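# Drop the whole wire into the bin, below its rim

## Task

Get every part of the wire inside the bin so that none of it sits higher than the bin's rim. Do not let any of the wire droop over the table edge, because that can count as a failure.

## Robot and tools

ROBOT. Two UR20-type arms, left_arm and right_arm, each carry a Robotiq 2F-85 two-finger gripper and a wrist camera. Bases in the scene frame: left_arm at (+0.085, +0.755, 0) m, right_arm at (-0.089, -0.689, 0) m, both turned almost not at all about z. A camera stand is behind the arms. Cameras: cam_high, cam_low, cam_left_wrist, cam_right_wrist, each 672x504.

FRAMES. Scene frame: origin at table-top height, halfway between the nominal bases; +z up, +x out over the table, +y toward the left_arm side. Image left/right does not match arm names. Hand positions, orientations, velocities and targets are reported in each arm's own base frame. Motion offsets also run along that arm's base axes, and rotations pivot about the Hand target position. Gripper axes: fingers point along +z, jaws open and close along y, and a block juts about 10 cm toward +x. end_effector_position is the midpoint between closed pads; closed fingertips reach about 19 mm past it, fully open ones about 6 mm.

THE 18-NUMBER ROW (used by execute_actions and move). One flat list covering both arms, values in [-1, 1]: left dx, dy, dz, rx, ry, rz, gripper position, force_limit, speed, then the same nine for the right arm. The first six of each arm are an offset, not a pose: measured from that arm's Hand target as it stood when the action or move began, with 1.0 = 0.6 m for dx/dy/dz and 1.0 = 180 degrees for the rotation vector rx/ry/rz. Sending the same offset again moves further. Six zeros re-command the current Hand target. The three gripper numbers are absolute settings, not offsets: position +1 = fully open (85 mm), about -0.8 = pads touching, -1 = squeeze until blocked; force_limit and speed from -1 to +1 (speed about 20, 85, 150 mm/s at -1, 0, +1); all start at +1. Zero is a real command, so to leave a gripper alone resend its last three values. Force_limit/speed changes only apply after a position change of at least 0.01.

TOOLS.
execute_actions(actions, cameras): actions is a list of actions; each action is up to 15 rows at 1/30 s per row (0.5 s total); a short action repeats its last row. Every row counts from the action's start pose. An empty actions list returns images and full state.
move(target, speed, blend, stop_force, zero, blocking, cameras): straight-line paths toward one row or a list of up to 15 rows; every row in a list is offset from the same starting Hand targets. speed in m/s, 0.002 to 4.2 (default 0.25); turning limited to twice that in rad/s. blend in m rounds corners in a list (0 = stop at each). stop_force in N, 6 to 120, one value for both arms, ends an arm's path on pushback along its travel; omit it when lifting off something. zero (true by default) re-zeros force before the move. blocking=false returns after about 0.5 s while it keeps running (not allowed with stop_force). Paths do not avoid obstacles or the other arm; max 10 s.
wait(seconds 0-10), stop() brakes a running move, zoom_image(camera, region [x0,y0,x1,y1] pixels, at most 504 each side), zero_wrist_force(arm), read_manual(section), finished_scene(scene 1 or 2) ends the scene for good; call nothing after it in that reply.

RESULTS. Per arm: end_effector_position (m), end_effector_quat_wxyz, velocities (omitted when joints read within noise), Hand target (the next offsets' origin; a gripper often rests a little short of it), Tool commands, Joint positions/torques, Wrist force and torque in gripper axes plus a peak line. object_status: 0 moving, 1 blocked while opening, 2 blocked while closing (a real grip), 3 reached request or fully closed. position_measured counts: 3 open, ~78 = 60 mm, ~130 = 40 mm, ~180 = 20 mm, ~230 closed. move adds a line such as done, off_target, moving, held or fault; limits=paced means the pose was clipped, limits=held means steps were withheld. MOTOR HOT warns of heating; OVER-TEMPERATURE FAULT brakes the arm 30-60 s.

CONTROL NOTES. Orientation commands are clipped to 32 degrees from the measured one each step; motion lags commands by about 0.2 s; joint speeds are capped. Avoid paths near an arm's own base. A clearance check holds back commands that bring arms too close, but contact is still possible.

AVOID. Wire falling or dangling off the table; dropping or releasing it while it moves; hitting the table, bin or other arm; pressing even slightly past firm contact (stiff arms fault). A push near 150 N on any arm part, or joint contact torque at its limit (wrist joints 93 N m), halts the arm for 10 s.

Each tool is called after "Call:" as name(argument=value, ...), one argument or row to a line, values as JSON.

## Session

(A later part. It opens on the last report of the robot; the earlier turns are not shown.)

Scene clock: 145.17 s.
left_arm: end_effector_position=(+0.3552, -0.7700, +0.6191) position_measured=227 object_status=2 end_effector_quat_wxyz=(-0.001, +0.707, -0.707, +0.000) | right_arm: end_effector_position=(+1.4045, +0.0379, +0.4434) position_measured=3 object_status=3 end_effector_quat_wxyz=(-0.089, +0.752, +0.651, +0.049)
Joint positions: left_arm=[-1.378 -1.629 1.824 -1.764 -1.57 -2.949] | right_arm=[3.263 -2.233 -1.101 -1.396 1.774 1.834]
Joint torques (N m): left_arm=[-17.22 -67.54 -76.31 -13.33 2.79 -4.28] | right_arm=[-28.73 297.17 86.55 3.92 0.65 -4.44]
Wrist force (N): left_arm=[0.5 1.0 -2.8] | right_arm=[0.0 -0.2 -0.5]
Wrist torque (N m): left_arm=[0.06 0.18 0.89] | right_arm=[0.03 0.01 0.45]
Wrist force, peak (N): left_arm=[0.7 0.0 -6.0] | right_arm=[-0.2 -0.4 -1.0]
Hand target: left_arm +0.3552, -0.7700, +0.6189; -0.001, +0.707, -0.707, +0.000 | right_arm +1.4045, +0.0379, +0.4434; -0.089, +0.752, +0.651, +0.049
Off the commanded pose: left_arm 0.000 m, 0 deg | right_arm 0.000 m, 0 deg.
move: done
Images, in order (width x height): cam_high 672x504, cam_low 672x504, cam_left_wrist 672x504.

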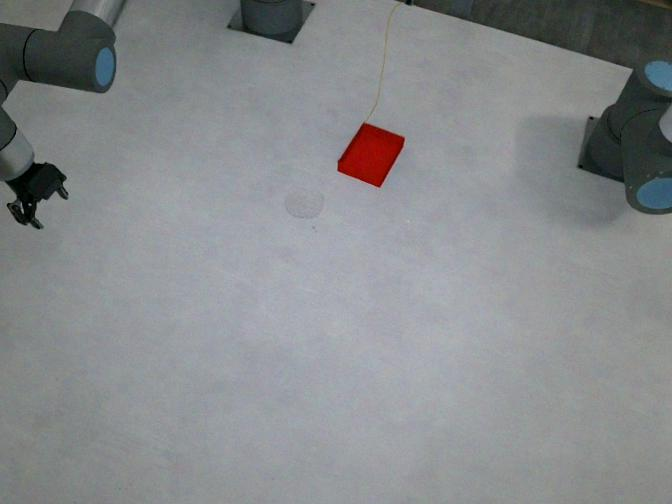

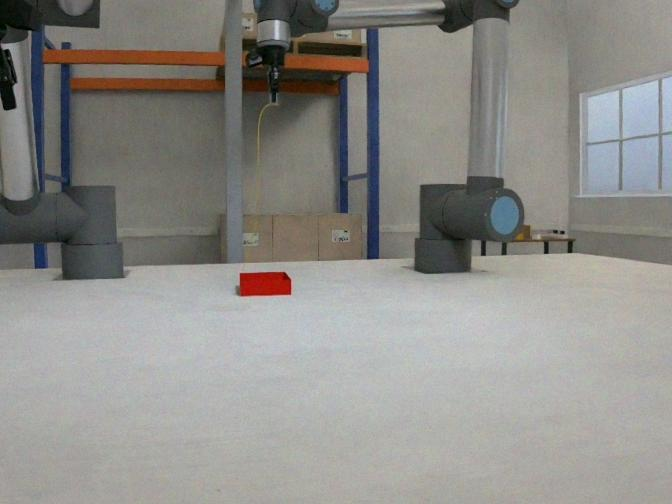

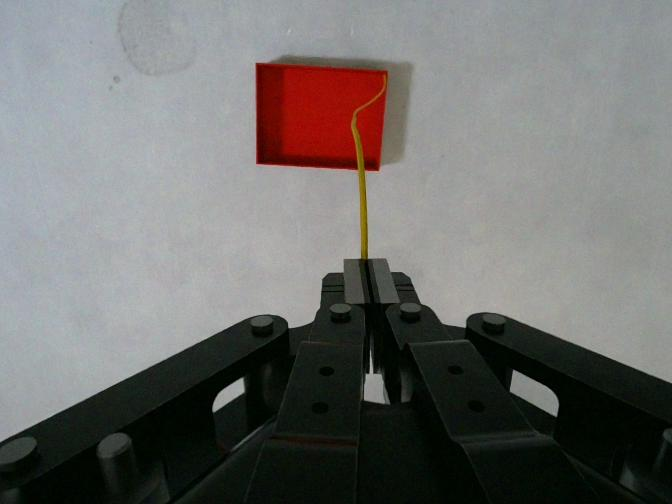

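Call:
move(
  target=[
    [0.03,0.02,0.08,0,0,0,-1,-0.5,-0.8,0,0,0,0,0,0,1,1,1],
    [0.13,0.1,0.08,0,0,0,-1,-0.5,-0.8,0,0,0,0,0,0,1,1,1],
  ],
  speed=0.1,
  blend=[0.02,0],
  cameras=["cam_high","cam_low","cam_left_wrist"],
)

Call:
zoom_image(
  camera="cam_low",
  region=[200, 100, 400, 310],
)

Call:
zoom_image(
  camera="cam_high",
  region=[300, 60, 500, 210],
)

Scene clock: 153.93 s.
left_arm: end_effector_position=(+0.4331, -0.7101, +0.6669) position_measured=227 object_status=2 end_effector_quat_wxyz=(-0.001, +0.707, -0.707, +0.000) | right_arm: end_effector_position=(+1.4045, +0.0379, +0.4434) position_measured=3 object_status=3 end_effector_quat_wxyz=(-0.089, +0.752, +0.651, +0.049)
Joint positions: left_arm=[-1.268 -1.658 1.783 -1.695 -1.57 -2.838] | right_arm=[3.263 -2.233 -1.101 -1.396 1.774 1.834]
Joint torques (N m): left_arm=[29.96 -103.06 -74 -5 -2.8 8.04] | right_arm=[-25.72 296.96 88.16 4.25 1.49 -4.29]
Wrist force (N): left_arm=[0.9 1.1 -2.8] | right_arm=[-0.4 -0.3 -0.4]
Wrist torque (N m): left_arm=[0.08 0.13 0.48] | right_arm=[0.01 0.08 0.45]
Wrist force, peak (N): left_arm=[0.9 1.5 -4.1] | right_arm=[-0.8 -0.5 -0.7]
Hand target: left_arm +0.4332, -0.7100, +0.6669; -0.001, +0.707, -0.707, +0.000 | right_arm +1.4045, +0.0379, +0.4434; -0.089, +0.752, +0.651, +0.049
Off the commanded pose: left_arm 0.000 m, 0 deg | right_arm 0.000 m, 0 deg.
move: done
Images, in order (width x height): cam_high 672x504, cam_low 672x504, cam_left_wrist 672x504.

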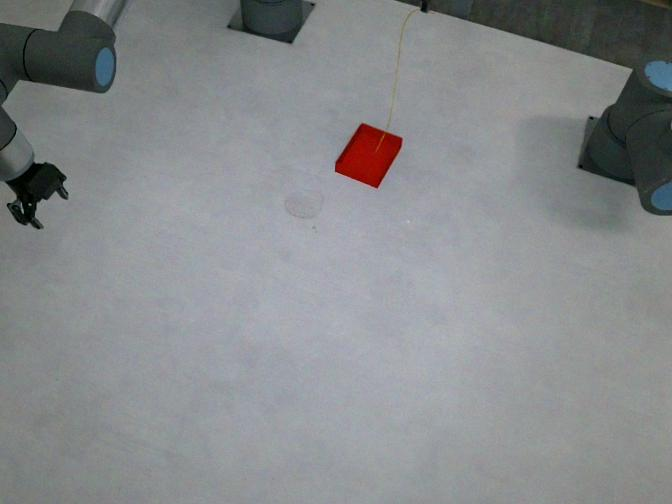

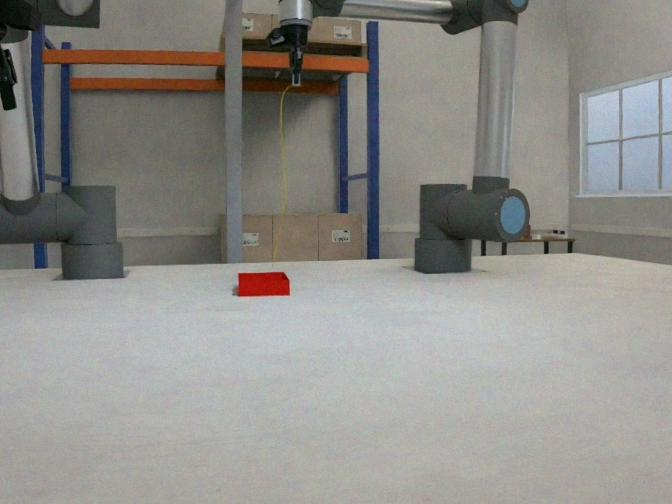

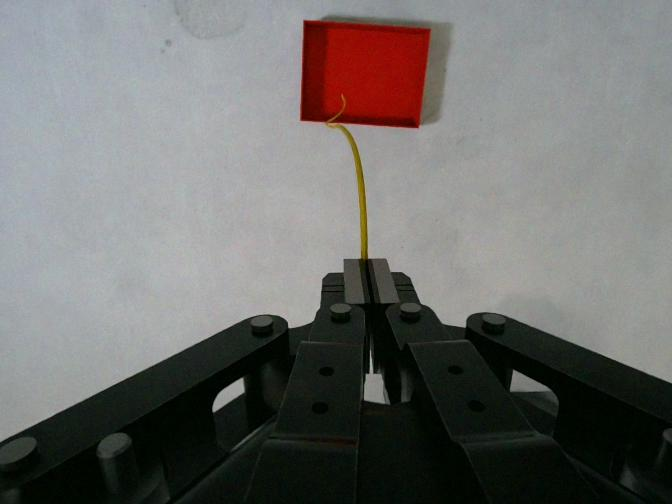

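Scaled by 2.400 from the camera's 672x504 image, which has a finer 960x720 frame.

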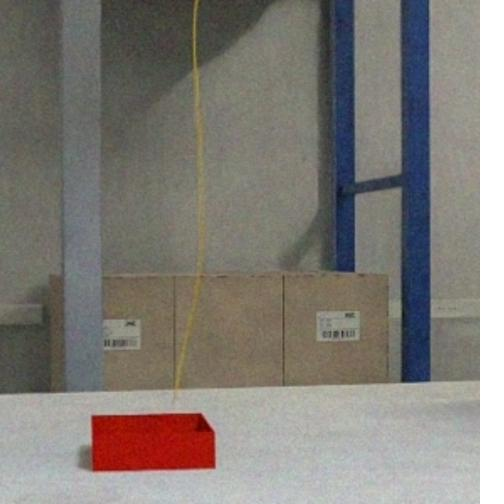

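Scaled by 2.520 from the camera's 672x504 image, which has a finer 960x720 frame.

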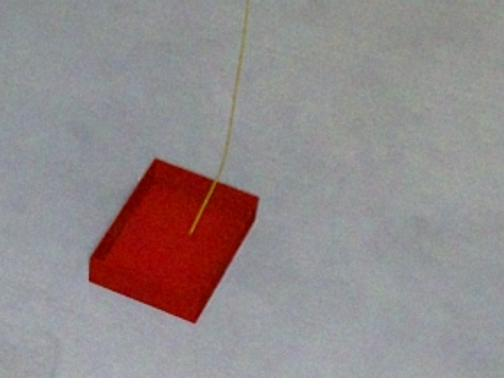

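Call:
move(
  target=[
    [0.036,-0.017,-0.195,0,0,0,-1,-0.5,-0.8,0,0,0,0,0,0,1,1,1],
    [0.036,0.017,-0.3615,0,0,0,-1,-0.5,-0.8,0,0,0,0,0,0,1,1,1],
  ],
  speed=0.1,
  blend=[0.02,0],
  cameras=["cam_high","cam_low","cam_left_wrist"],
)

Call:
zoom_image(
  camera="cam_high",
  region=[300, 60, 500, 210],
)

Scene clock: 172.93 s.
left_arm: end_effector_position=(+0.4548, -0.6998, +0.4501) position_measured=227 object_status=2 end_effector_quat_wxyz=(-0.001, +0.707, -0.707, +0.000) | right_arm: end_effector_position=(+1.4045, +0.0379, +0.4434) position_measured=3 object_status=3 end_effector_quat_wxyz=(-0.089, +0.752, +0.651, +0.049)
Joint positions: left_arm=[-1.238 -1.58 2.021 -2.011 -1.57 -2.809] | right_arm=[3.263 -2.233 -1.101 -1.396 1.774 1.834]
Joint torques (N m): left_arm=[25.21 -70.58 -65.82 -13.27 2.06 7.32] | right_arm=[-27.25 294.72 88.16 4.52 2.33 -3.47]
Wrist force (N): left_arm=[0.6 1.2 -2.3] | right_arm=[-0.3 0.2 -0.1]
Wrist torque (N m): left_arm=[0.09 0.15 0.48] | right_arm=[0.10 0.07 0.45]
Wrist force, peak (N): left_arm=[0.5 1.4 -5.0] | right_arm=[-0.5 -0.3 -1.0]
Hand target: left_arm +0.4548, -0.6998, +0.4500; -0.001, +0.707, -0.707, +0.000 | right_arm +1.4045, +0.0379, +0.4434; -0.089, +0.752, +0.651, +0.049
Off the commanded pose: left_arm 0.000 m, 0 deg | right_arm 0.000 m, 0 deg.
move: done
Images, in order (width x height): cam_high 672x504, cam_low 672x504, cam_left_wrist 672x504.

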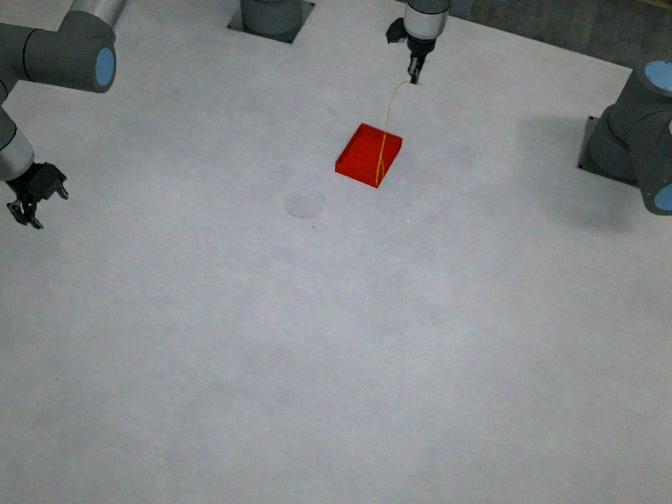

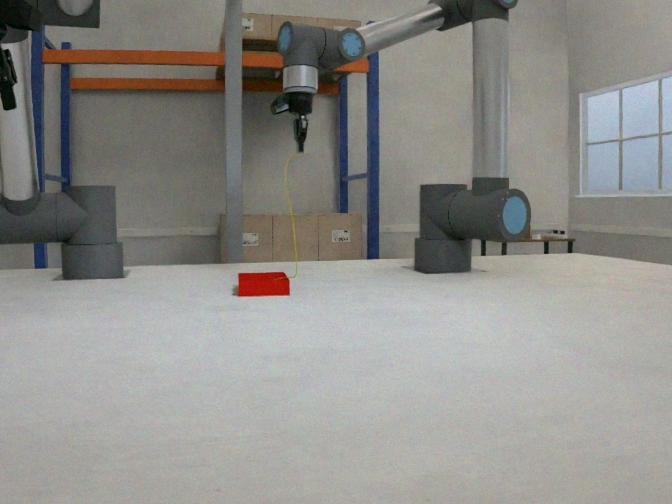

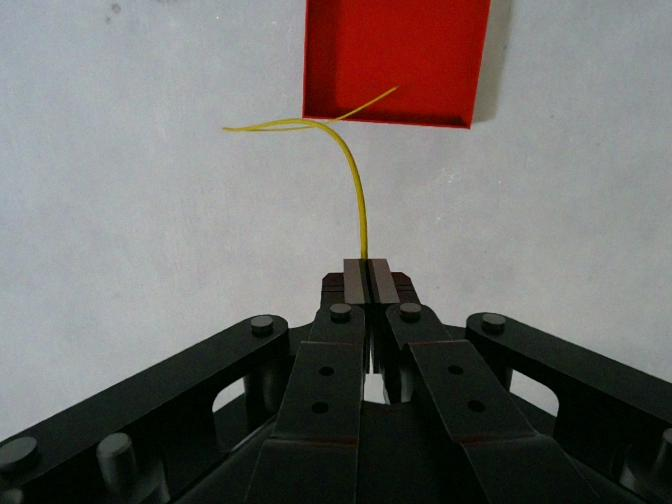

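Scaled by 2.520 from the camera's 672x504 image, which has a finer 960x720 frame.

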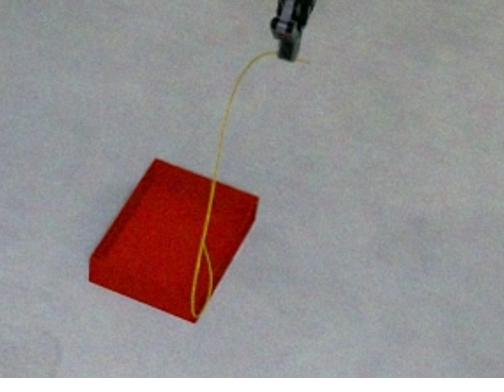

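Call:
move(
  target=[-0.25,-0.08,0.04,0,0,0,-1,-0.5,-0.8,0,0,0,0,0,0,1,1,1],
  speed=0.15,
  cameras=["cam_low","cam_left_wrist"],
)

Call:
zoom_image(
  camera="cam_low",
  region=[200, 100, 400, 310],
)

Scene clock: 181.70 s.
left_arm: end_effector_position=(+0.3049, -0.7478, +0.4740) position_measured=227 object_status=2 end_effector_quat_wxyz=(-0.001, +0.707, -0.707, +0.000) | right_arm: end_effector_position=(+1.4045, +0.0379, +0.4434) position_measured=3 object_status=3 end_effector_quat_wxyz=(-0.089, +0.752, +0.651, +0.049)
Joint positions: left_arm=[-1.436 -1.625 2.029 -1.973 -1.57 -3.006] | right_arm=[3.263 -2.233 -1.101 -1.396 1.774 1.834]
Joint torques (N m): left_arm=[-23.97 -101.46 -107.58 -5.19 2.22 -3.98] | right_arm=[-25.16 296.66 88.24 4.47 2.98 -3.57]
Wrist force (N): left_arm=[0.9 1.0 -2.6] | right_arm=[-0.2 -0.2 -0.7]
Wrist torque (N m): left_arm=[0.06 0.14 0.88] | right_arm=[0.03 0.06 0.45]
Wrist force, peak (N): left_arm=[1.6 3.0 -3.1] | right_arm=[-0.4 -0.4 -1.0]
Hand target: left_arm +0.3048, -0.7478, +0.4740; -0.001, +0.707, -0.707, +0.000 | right_arm +1.4045, +0.0379, +0.4434; -0.089, +0.752, +0.651, +0.049
Off the commanded pose: left_arm 0.000 m, 0 deg | right_arm 0.000 m, 0 deg.
move: done
Images, in order (width x height): cam_low 672x504, cam_left_wrist 672x504.

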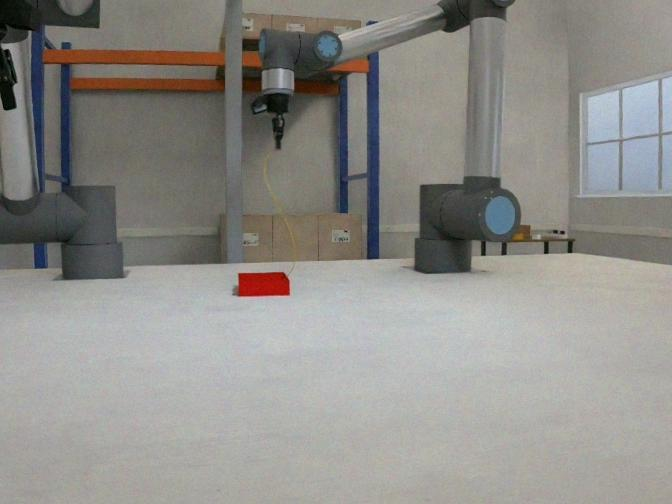

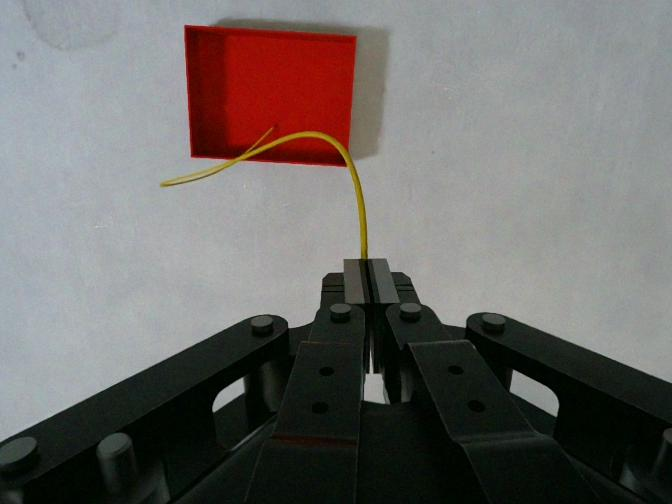

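Scaled by 2.400 from the camera's 672x504 image, which has a finer 960x720 frame.

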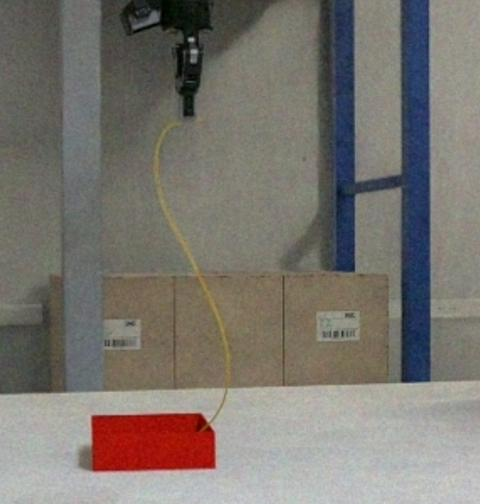

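Call:
move(
  target=[-0.05,-0.02,0.13,0,0,0,-1,-0.5,-0.8,0,0,0,0,0,0,1,1,1],
  speed=0.12,
  cameras=["cam_low","cam_left_wrist"],
)

Call:
zoom_image(
  camera="cam_low",
  region=[200, 100, 400, 310],
)

Scene clock: 193.87 s.
left_arm: end_effector_position=(+0.2748, -0.7598, +0.5519) position_measured=227 object_status=2 end_effector_quat_wxyz=(-0.001, +0.707, -0.707, +0.000) | right_arm: end_effector_position=(+1.4045, +0.0379, +0.4434) position_measured=3 object_status=3 end_effector_quat_wxyz=(-0.089, +0.752, +0.651, +0.049)
Joint positions: left_arm=[-1.475 -1.658 1.945 -1.857 -1.57 -3.046] | right_arm=[3.263 -2.233 -1.101 -1.396 1.774 1.834]
Joint torques (N m): left_arm=[-19.7 -99.57 -109.56 -5.61 0.82 -4.56] | right_arm=[-27.89 296.04 88.64 4.47 3.03 -3.68]
Wrist force (N): left_arm=[0.7 0.8 -2.9] | right_arm=[-0.3 -0.2 -0.4]
Wrist torque (N m): left_arm=[0.01 0.19 0.89] | right_arm=[0.04 0.06 0.45]
Wrist force, peak (N): left_arm=[1.4 1.0 -4.9] | right_arm=[-0.3 0.0 -1.0]
Hand target: left_arm +0.2748, -0.7598, +0.5520; -0.001, +0.707, -0.707, +0.000 | right_arm +1.4045, +0.0379, +0.4434; -0.089, +0.752, +0.651, +0.049
Off the commanded pose: left_arm 0.000 m, 0 deg | right_arm 0.000 m, 0 deg.
move: done
Images, in order (width x height): cam_low 672x504, cam_left_wrist 672x504.

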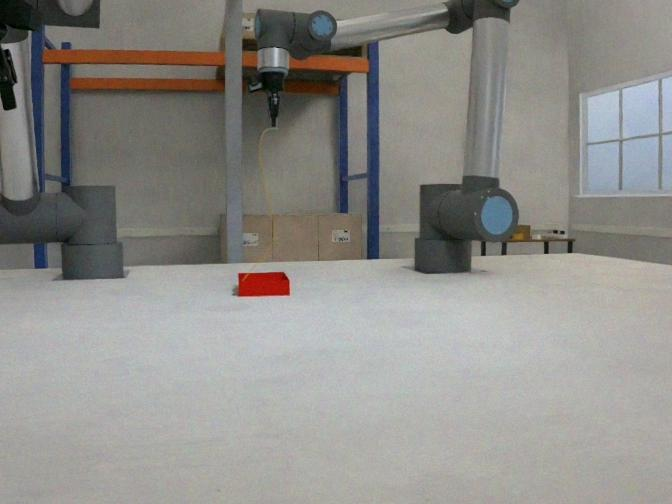

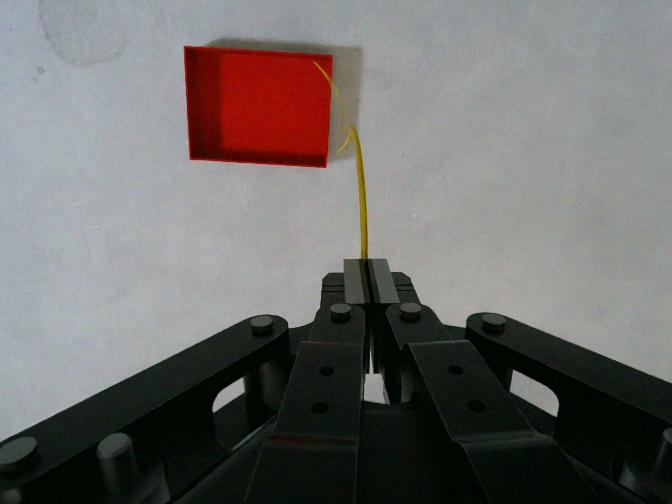

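Scaled by 2.400 from the camera's 672x504 image, which has a finer 960x720 frame.

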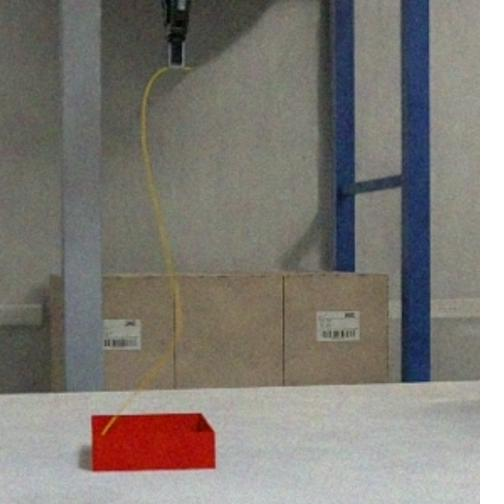

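Call:
move(
  target=[
    [0.14,0.07,-0.12,0,0,0,-1,-0.5,-0.8,0,0,0,0,0,0,1,1,1],
    [0.225,0.08,-0.25,0,0,0,-1,-0.5,-0.8,0,0,0,0,0,0,1,1,1],
  ],
  speed=0.12,
  blend=[0.02,0],
  cameras=["cam_low","cam_left_wrist"],
)

Call:
zoom_image(
  camera="cam_low",
  region=[200, 100, 400, 310],
)

Scene clock: 201.43 s.
left_arm: end_effector_position=(+0.4097, -0.7118, +0.4021) position_measured=227 object_status=2 end_effector_quat_wxyz=(-0.001, +0.707, -0.707, +0.000) | right_arm: end_effector_position=(+1.4045, +0.0379, +0.4434) position_measured=3 object_status=3 end_effector_quat_wxyz=(-0.089, +0.752, +0.651, +0.049)
Joint positions: left_arm=[-1.296 -1.567 2.083 -2.086 -1.57 -2.867] | right_arm=[3.263 -2.233 -1.101 -1.396 1.774 1.834]
Joint torques (N m): left_arm=[29.51 -69.18 -65.1 -12.73 -2.44 6.85] | right_arm=[-25.11 296.42 89.66 4.42 3.71 -3.22]
Wrist force (N): left_arm=[1.0 0.6 -3.1] | right_arm=[-0.6 -0.5 -0.5]
Wrist torque (N m): left_arm=[-0.01 0.09 0.49] | right_arm=[-0.02 0.13 0.45]
Wrist force, peak (N): left_arm=[2.3 2.6 -4.9] | right_arm=[-0.2 -0.2 -1.0]
Hand target: left_arm +0.4098, -0.7118, +0.4020; -0.001, +0.707, -0.707, +0.000 | right_arm +1.4045, +0.0379, +0.4434; -0.089, +0.752, +0.651, +0.049
Off the commanded pose: left_arm 0.000 m, 0 deg | right_arm 0.000 m, 0 deg.
move: done
Images, in order (width x height): cam_low 672x504, cam_left_wrist 672x504.

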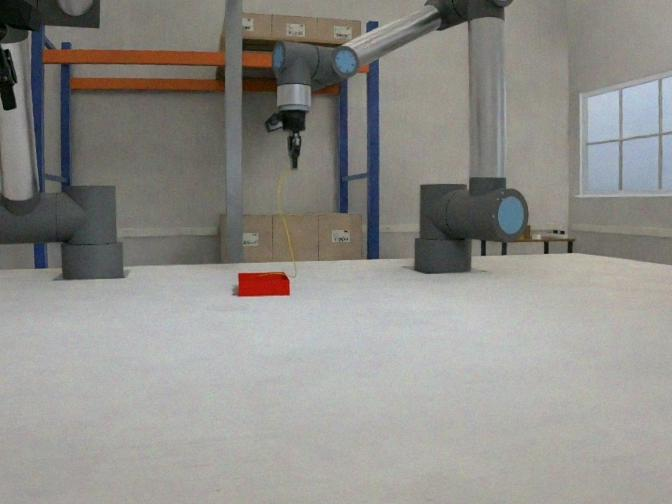

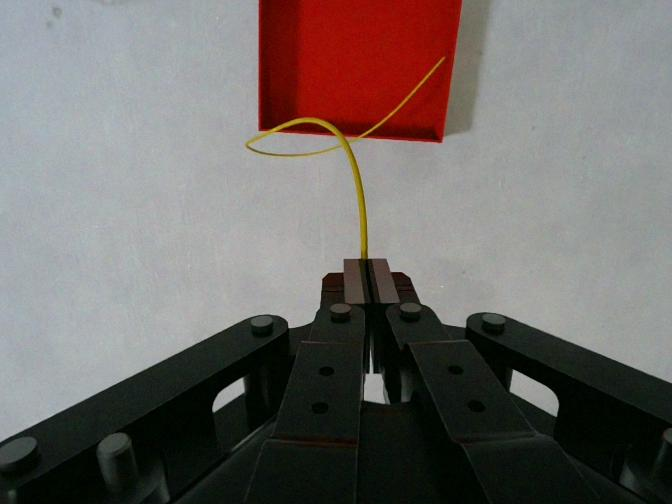

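Scaled by 2.400 from the camera's 672x504 image, which has a finer 960x720 frame.

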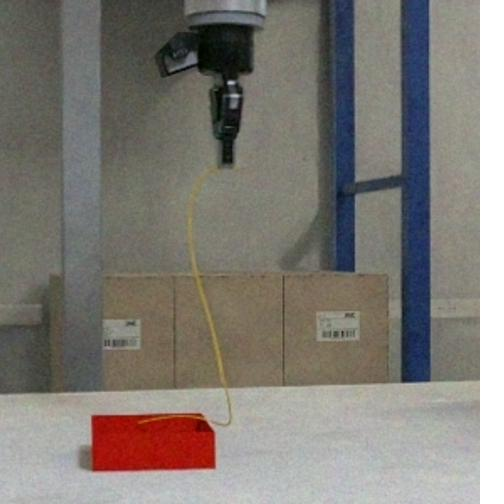

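Call:
move(
  target=[
    [-0.04,-0.13,0,0,0,0,-1,-0.5,-0.8,0,0,0,0,0,0,1,1,1],
    [-0.06,-0.17,-0.16,0,0,0,-1,-0.5,-0.8,0,0,0,0,0,0,1,1,1],
  ],
  speed=0.12,
  blend=[0.02,0],
  cameras=["cam_low","cam_high","cam_left_wrist"],
)

Call:
zoom_image(
  camera="cam_low",
  region=[200, 100, 400, 310],
)

Call:
zoom_image(
  camera="cam_high",
  region=[300, 60, 500, 210],
)

Scene clock: 208.10 s.
left_arm: end_effector_position=(+0.3738, -0.8138, +0.3062) position_measured=227 object_status=2 end_effector_quat_wxyz=(-0.001, +0.707, -0.707, +0.000) | right_arm: end_effector_position=(+1.4045, +0.0379, +0.4434) position_measured=3 object_status=3 end_effector_quat_wxyz=(-0.089, +0.752, +0.651, +0.049)
Joint positions: left_arm=[-1.367 -1.412 2.068 -2.226 -1.57 -2.937] | right_arm=[3.263 -2.233 -1.101 -1.396 1.774 1.834]
Joint torques (N m): left_arm=[-18.49 -94.91 -57.91 -12.93 -1.83 -4.35] | right_arm=[-24.33 296.14 89.66 4.02 4.05 -3.34]
Wrist force (N): left_arm=[1.1 1.0 -2.4] | right_arm=[-0.3 -0.4 -0.5]
Wrist torque (N m): left_arm=[0.08 0.07 0.91] | right_arm=[-0.02 0.06 0.45]
Wrist force, peak (N): left_arm=[1.7 0.7 -4.0] | right_arm=[-0.5 -0.3 -0.9]
Hand target: left_arm +0.3738, -0.8138, +0.3060; -0.001, +0.707, -0.707, +0.000 | right_arm +1.4045, +0.0379, +0.4434; -0.089, +0.752, +0.651, +0.049
Off the commanded pose: left_arm 0.000 m, 0 deg | right_arm 0.000 m, 0 deg.
move: done
Images, in order (width x height): cam_high 672x504, cam_low 672x504, cam_left_wrist 672x504.

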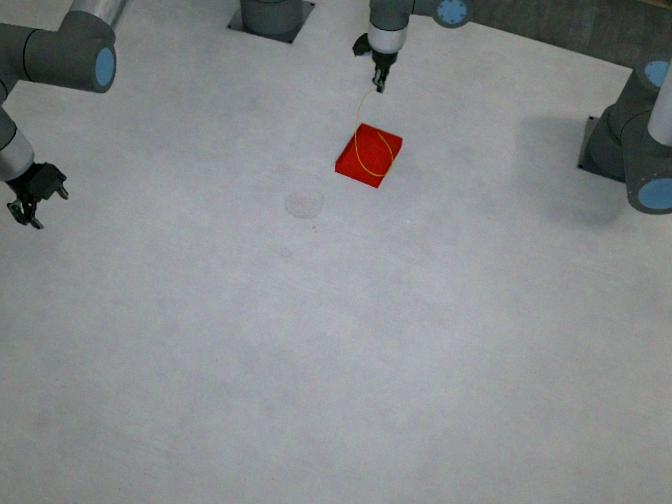

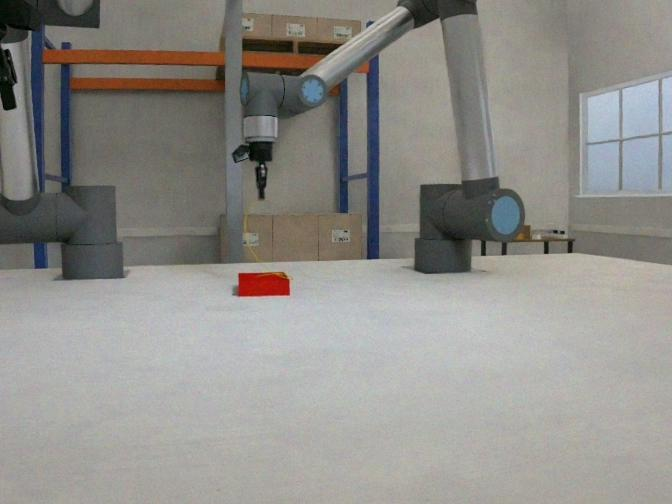

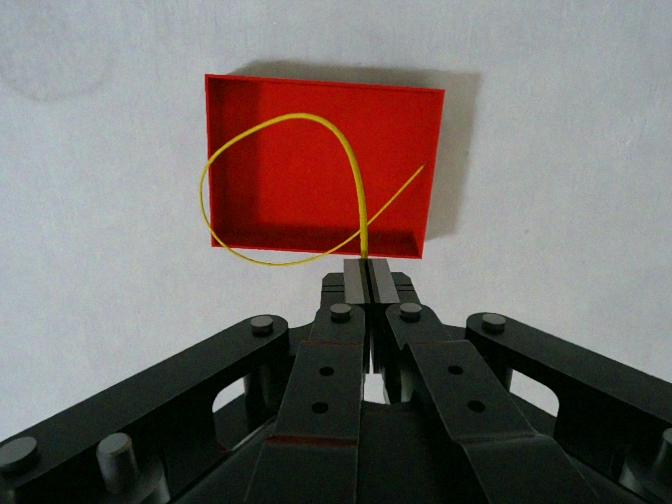

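Scaled by 2.400 from the camera's 672x504 image, which has a finer 960x720 frame.

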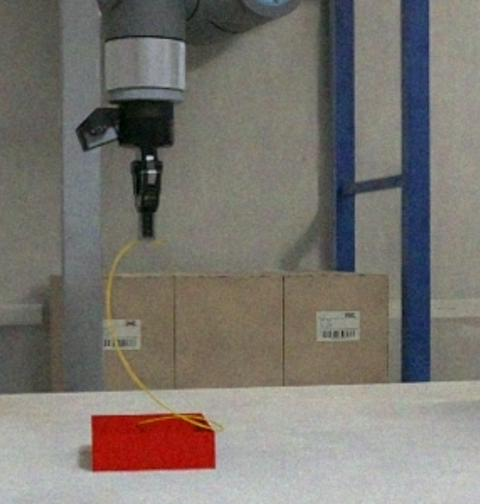

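Scaled by 2.520 from the camera's 672x504 image, which has a finer 960x720 frame.

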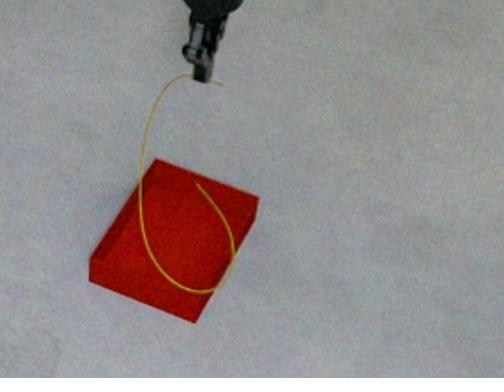

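Call:
move(
  target=[
    [-0.02,-0.085,-0.03,0,0,0,-1,-0.5,-0.8,0,0,0,0,0,0,1,1,1],
    [-0.035,-0.075,-0.17,0,0,0,-1,-0.5,-0.8,0,0,0,0,0,0,1,1,1],
  ],
  speed=0.1,
  blend=[0.01,0],
  cameras=["cam_low","cam_high","cam_left_wrist"],
)

Call:
zoom_image(
  camera="cam_high",
  region=[300, 60, 500, 210],
)

Call:
zoom_image(
  camera="cam_low",
  region=[200, 150, 350, 310],
)

Scene clock: 215.77 s.
left_arm: end_effector_position=(+0.3528, -0.8588, +0.2041) position_measured=227 object_status=2 end_effector_quat_wxyz=(-0.001, +0.707, -0.707, +0.000) | right_arm: end_effector_position=(+1.4045, +0.0379, +0.4434) position_measured=3 object_status=3 end_effector_quat_wxyz=(-0.089, +0.752, +0.651, +0.049)
Joint positions: left_arm=[-1.4 -1.288 2.089 -2.371 -1.57 -2.97] | right_arm=[3.263 -2.233 -1.101 -1.396 1.774 1.834]
Joint torques (N m): left_arm=[-19.03 -120.37 -50.78 -11.46 -2.32 -4.05] | right_arm=[-22.32 295.76 89.14 4.6 3.86 -3.26]
Wrist force (N): left_arm=[0.8 1.2 -2.3] | right_arm=[-0.1 -0.3 -0.9]
Wrist torque (N m): left_arm=[0.13 0.15 0.85] | right_arm=[0.01 0.02 0.46]
Wrist force, peak (N): left_arm=[1.5 0.7 -4.1] | right_arm=[-0.5 -0.7 -0.9]
Hand target: left_arm +0.3528, -0.8588, +0.2040; -0.001, +0.707, -0.707, +0.000 | right_arm +1.4045, +0.0379, +0.4434; -0.089, +0.752, +0.651, +0.049
Off the commanded pose: left_arm 0.000 m, 0 deg | right_arm 0.000 m, 0 deg.
move: done
Images, in order (width x height): cam_high 672x504, cam_low 672x504, cam_left_wrist 672x504.

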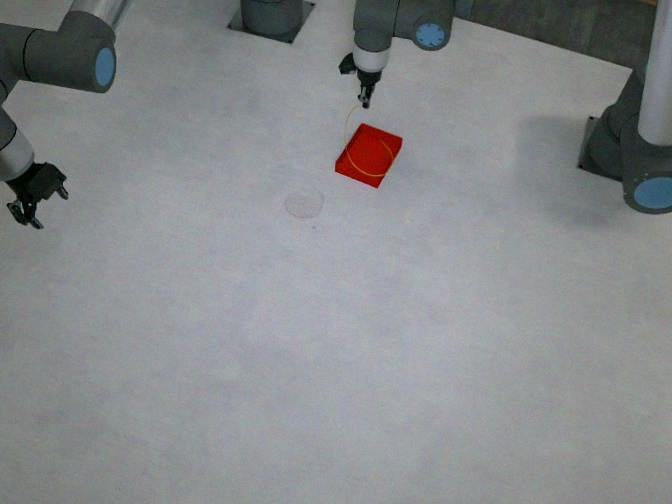

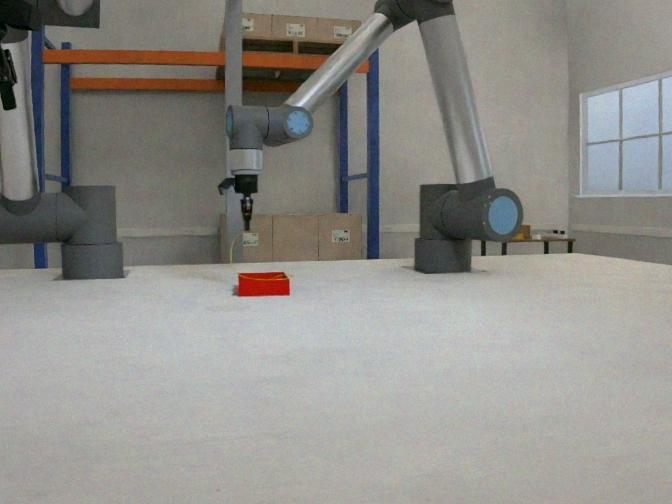

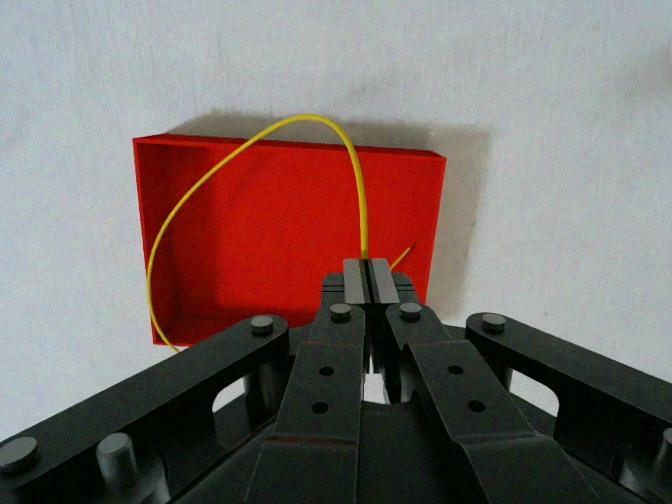

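Scaled by 2.520 from the camera's 672x504 image, which has a finer 960x720 frame.

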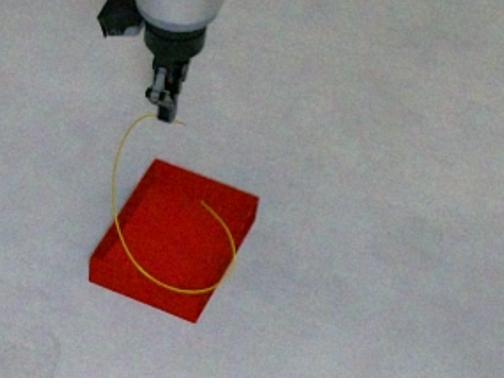

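Scaled by 3.150 from the camera's 672x504 image, which has a finer 960x720 frame.

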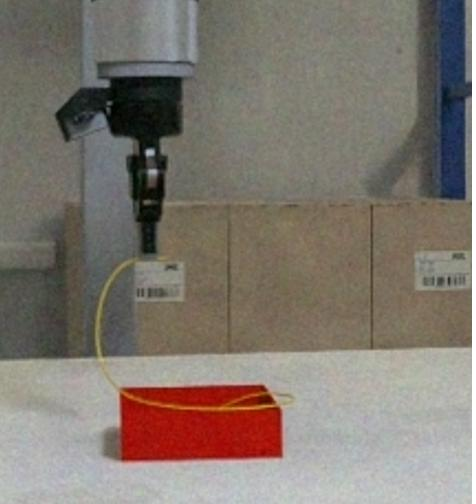

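Call:
move(
  target=[0,-0.09,-0.03,0,0,0,-1,-0.5,-0.8,0,0,0,0,0,0,1,1,1],
  speed=0.1,
  cameras=["cam_low","cam_high","cam_left_wrist"],
)

Call:
zoom_image(
  camera="cam_high",
  region=[300, 60, 500, 210],
)

Call:
zoom_image(
  camera="cam_low",
  region=[200, 150, 350, 310],
)

Scene clock: 220.80 s.
left_arm: end_effector_position=(+0.3528, -0.9127, +0.1861) position_measured=227 object_status=2 end_effector_quat_wxyz=(-0.001, +0.707, -0.707, +0.000) | right_arm: end_effector_position=(+1.4045, +0.0379, +0.4434) position_measured=3 object_status=3 end_effector_quat_wxyz=(-0.089, +0.752, +0.651, +0.049)
Joint positions: left_arm=[-1.409 -1.225 2.028 -2.373 -1.57 -2.98] | right_arm=[3.263 -2.233 -1.101 -1.396 1.774 1.834]
Joint torques (N m): left_arm=[-18.37 -132.17 -88.92 -4.96 1.34 -4.58] | right_arm=[-25.54 296.37 92.58 4.5 4.54 -3.18]
Wrist force (N): left_arm=[1.2 1.5 -2.7] | right_arm=[-0.3 -0.2 -0.6]
Wrist torque (N m): left_arm=[0.16 0.08 0.89] | right_arm=[0.02 0.06 0.45]
Wrist force, peak (N): left_arm=[2.3 1.0 -2.6] | right_arm=[-0.3 -0.4 -1.0]
Hand target: left_arm +0.3528, -0.9128, +0.1860; -0.001, +0.707, -0.707, +0.000 | right_arm +1.4045, +0.0379, +0.4434; -0.089, +0.752, +0.651, +0.049
Off the commanded pose: left_arm 0.000 m, 0 deg | right_arm 0.000 m, 0 deg.
move: done
Images, in order (width x height): cam_high 672x504, cam_low 672x504, cam_left_wrist 672x504.

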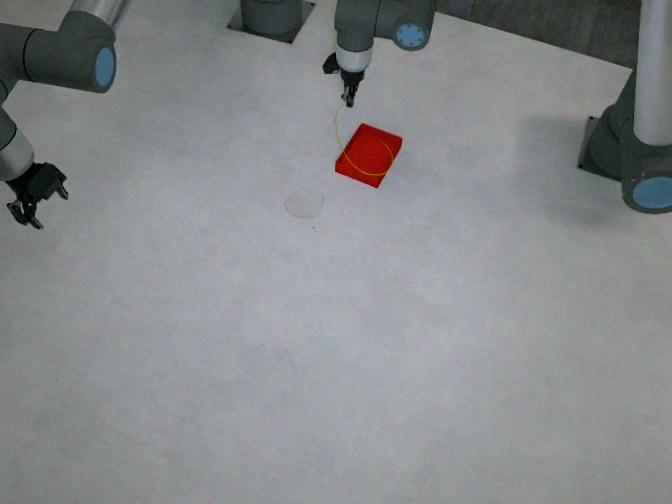

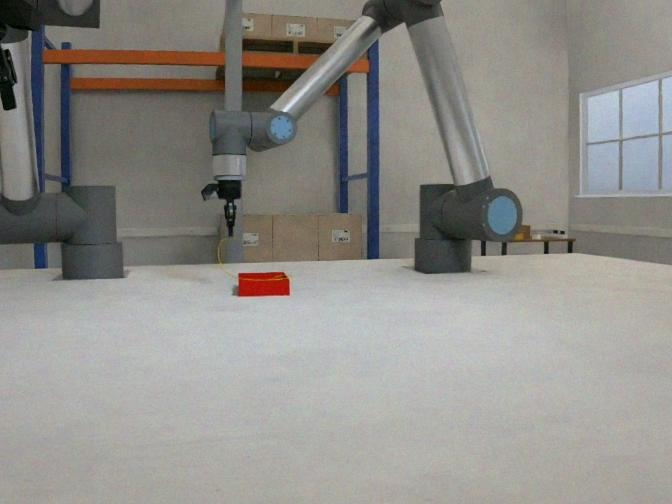

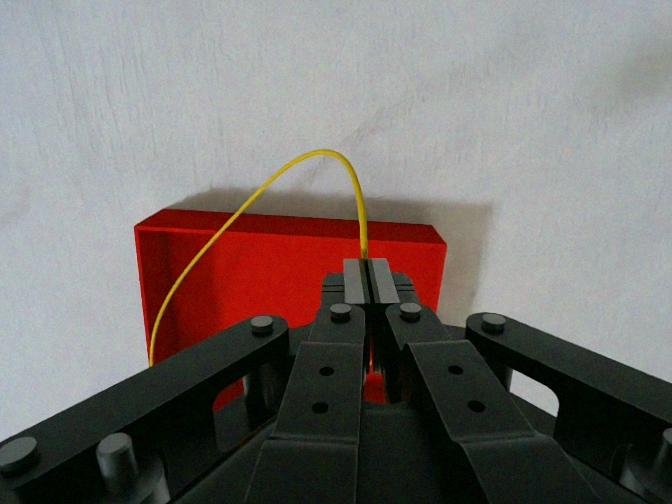

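Scaled by 2.520 from the camera's 672x504 image, which has a finer 960x720 frame.

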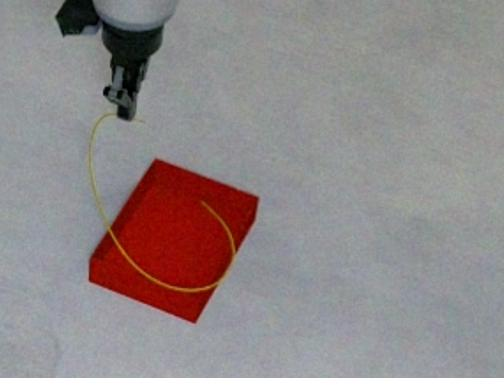

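Scaled by 3.150 from the camera's 672x504 image, which has a finer 960x720 frame.

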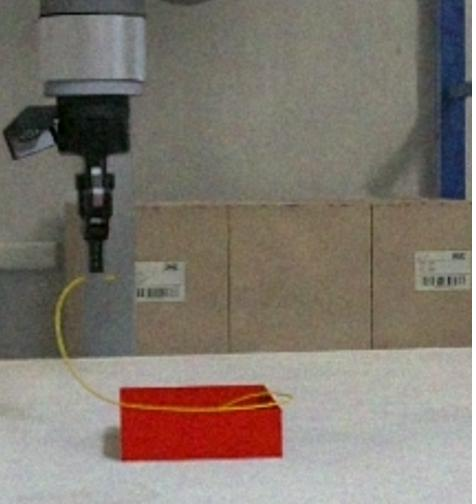

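Call:
move(
  target=[
    [-0.02,0.0,0.13,0,0,0,-1,-0.5,-0.8,0,0,0,0,0,0,1,1,1],
    [0.0,-0.05,0.13,0,0,0,-1,-0.5,-0.8,0,0,0,0,0,0,1,1,1],
  ],
  speed=0.12,
  blend=[0.01,0],
  cameras=["cam_low","cam_high","cam_left_wrist"],
)

Call:
zoom_image(
  camera="cam_high",
  region=[300, 60, 500, 210],
)

Call:
zoom_image(
  camera="cam_low",
  region=[200, 150, 350, 310],
)

Scene clock: 228.37 s.
left_arm: end_effector_position=(+0.3527, -0.9427, +0.2640) position_measured=227 object_status=2 end_effector_quat_wxyz=(-0.001, +0.707, -0.707, +0.000) | right_arm: end_effector_position=(+1.4045, +0.0379, +0.4434) position_measured=3 object_status=3 end_effector_quat_wxyz=(-0.089, +0.752, +0.651, +0.049)
Joint positions: left_arm=[-1.414 -1.265 1.943 -2.248 -1.57 -2.985] | right_arm=[3.263 -2.233 -1.101 -1.396 1.774 1.834]
Joint torques (N m): left_arm=[26.14 -134.32 -89.97 -5.24 0.73 7.28] | right_arm=[-22.23 297 89.09 4.24 4.86 -3.36]
Wrist force (N): left_arm=[1.0 0.9 -2.7] | right_arm=[-0.4 0.0 -0.6]
Wrist torque (N m): left_arm=[0.05 0.11 0.47] | right_arm=[0.06 0.09 0.45]
Wrist force, peak (N): left_arm=[0.1 1.0 -4.1] | right_arm=[-0.2 -0.1 -1.2]
Hand target: left_arm +0.3528, -0.9428, +0.2640; -0.001, +0.707, -0.707, +0.000 | right_arm +1.4045, +0.0379, +0.4434; -0.089, +0.752, +0.651, +0.049
Off the commanded pose: left_arm 0.000 m, 0 deg | right_arm 0.000 m, 0 deg.
move: done
Images, in order (width x height): cam_high 672x504, cam_low 672x504, cam_left_wrist 672x504.

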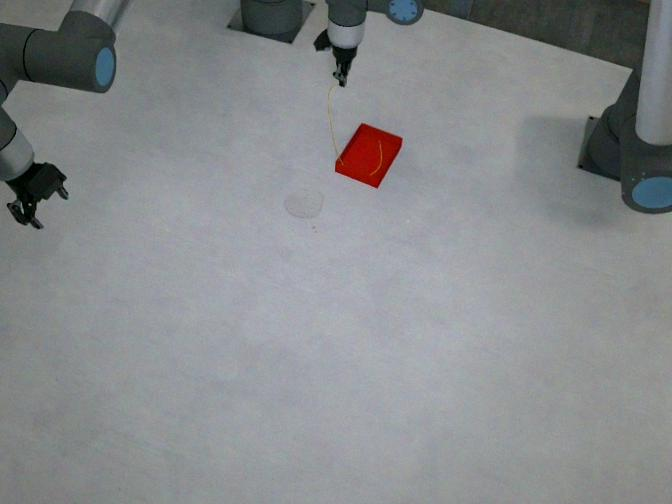

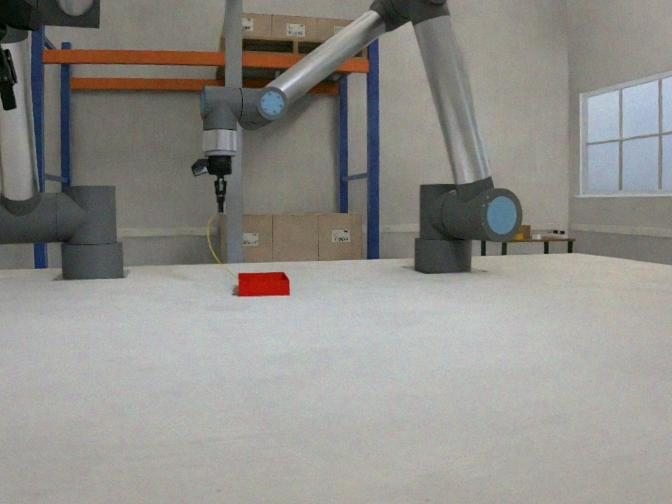

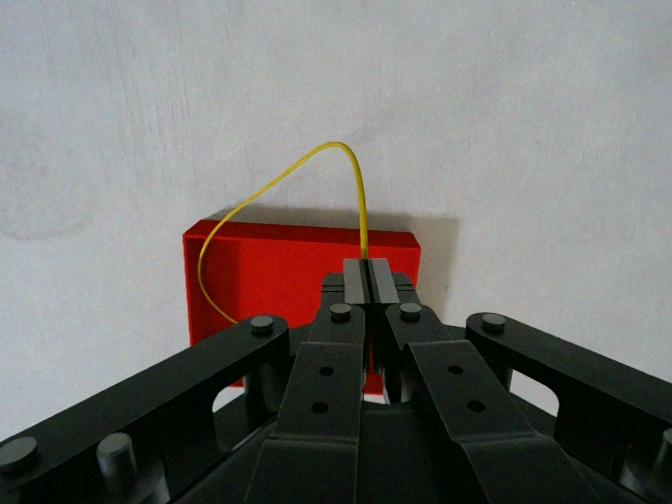

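Scaled by 2.520 from the camera's 672x504 image, which has a finer 960x720 frame.

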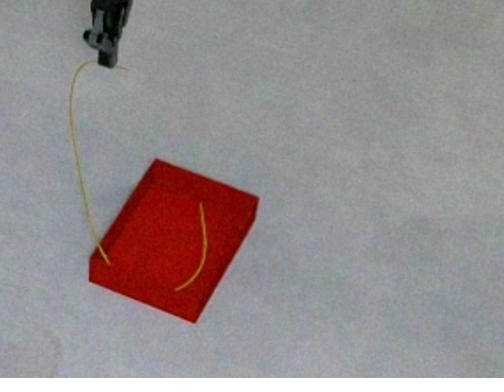

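Scaled by 3.150 from the camera's 672x504 image, which has a finer 960x720 frame.

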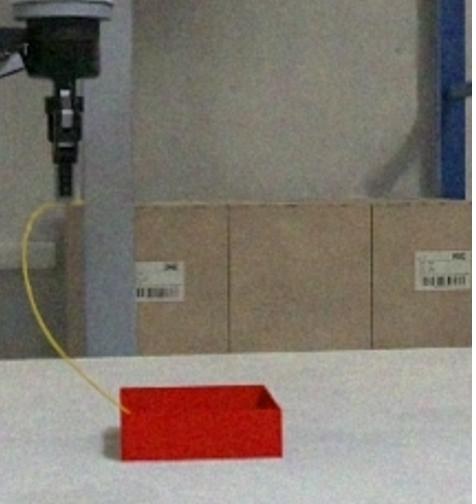

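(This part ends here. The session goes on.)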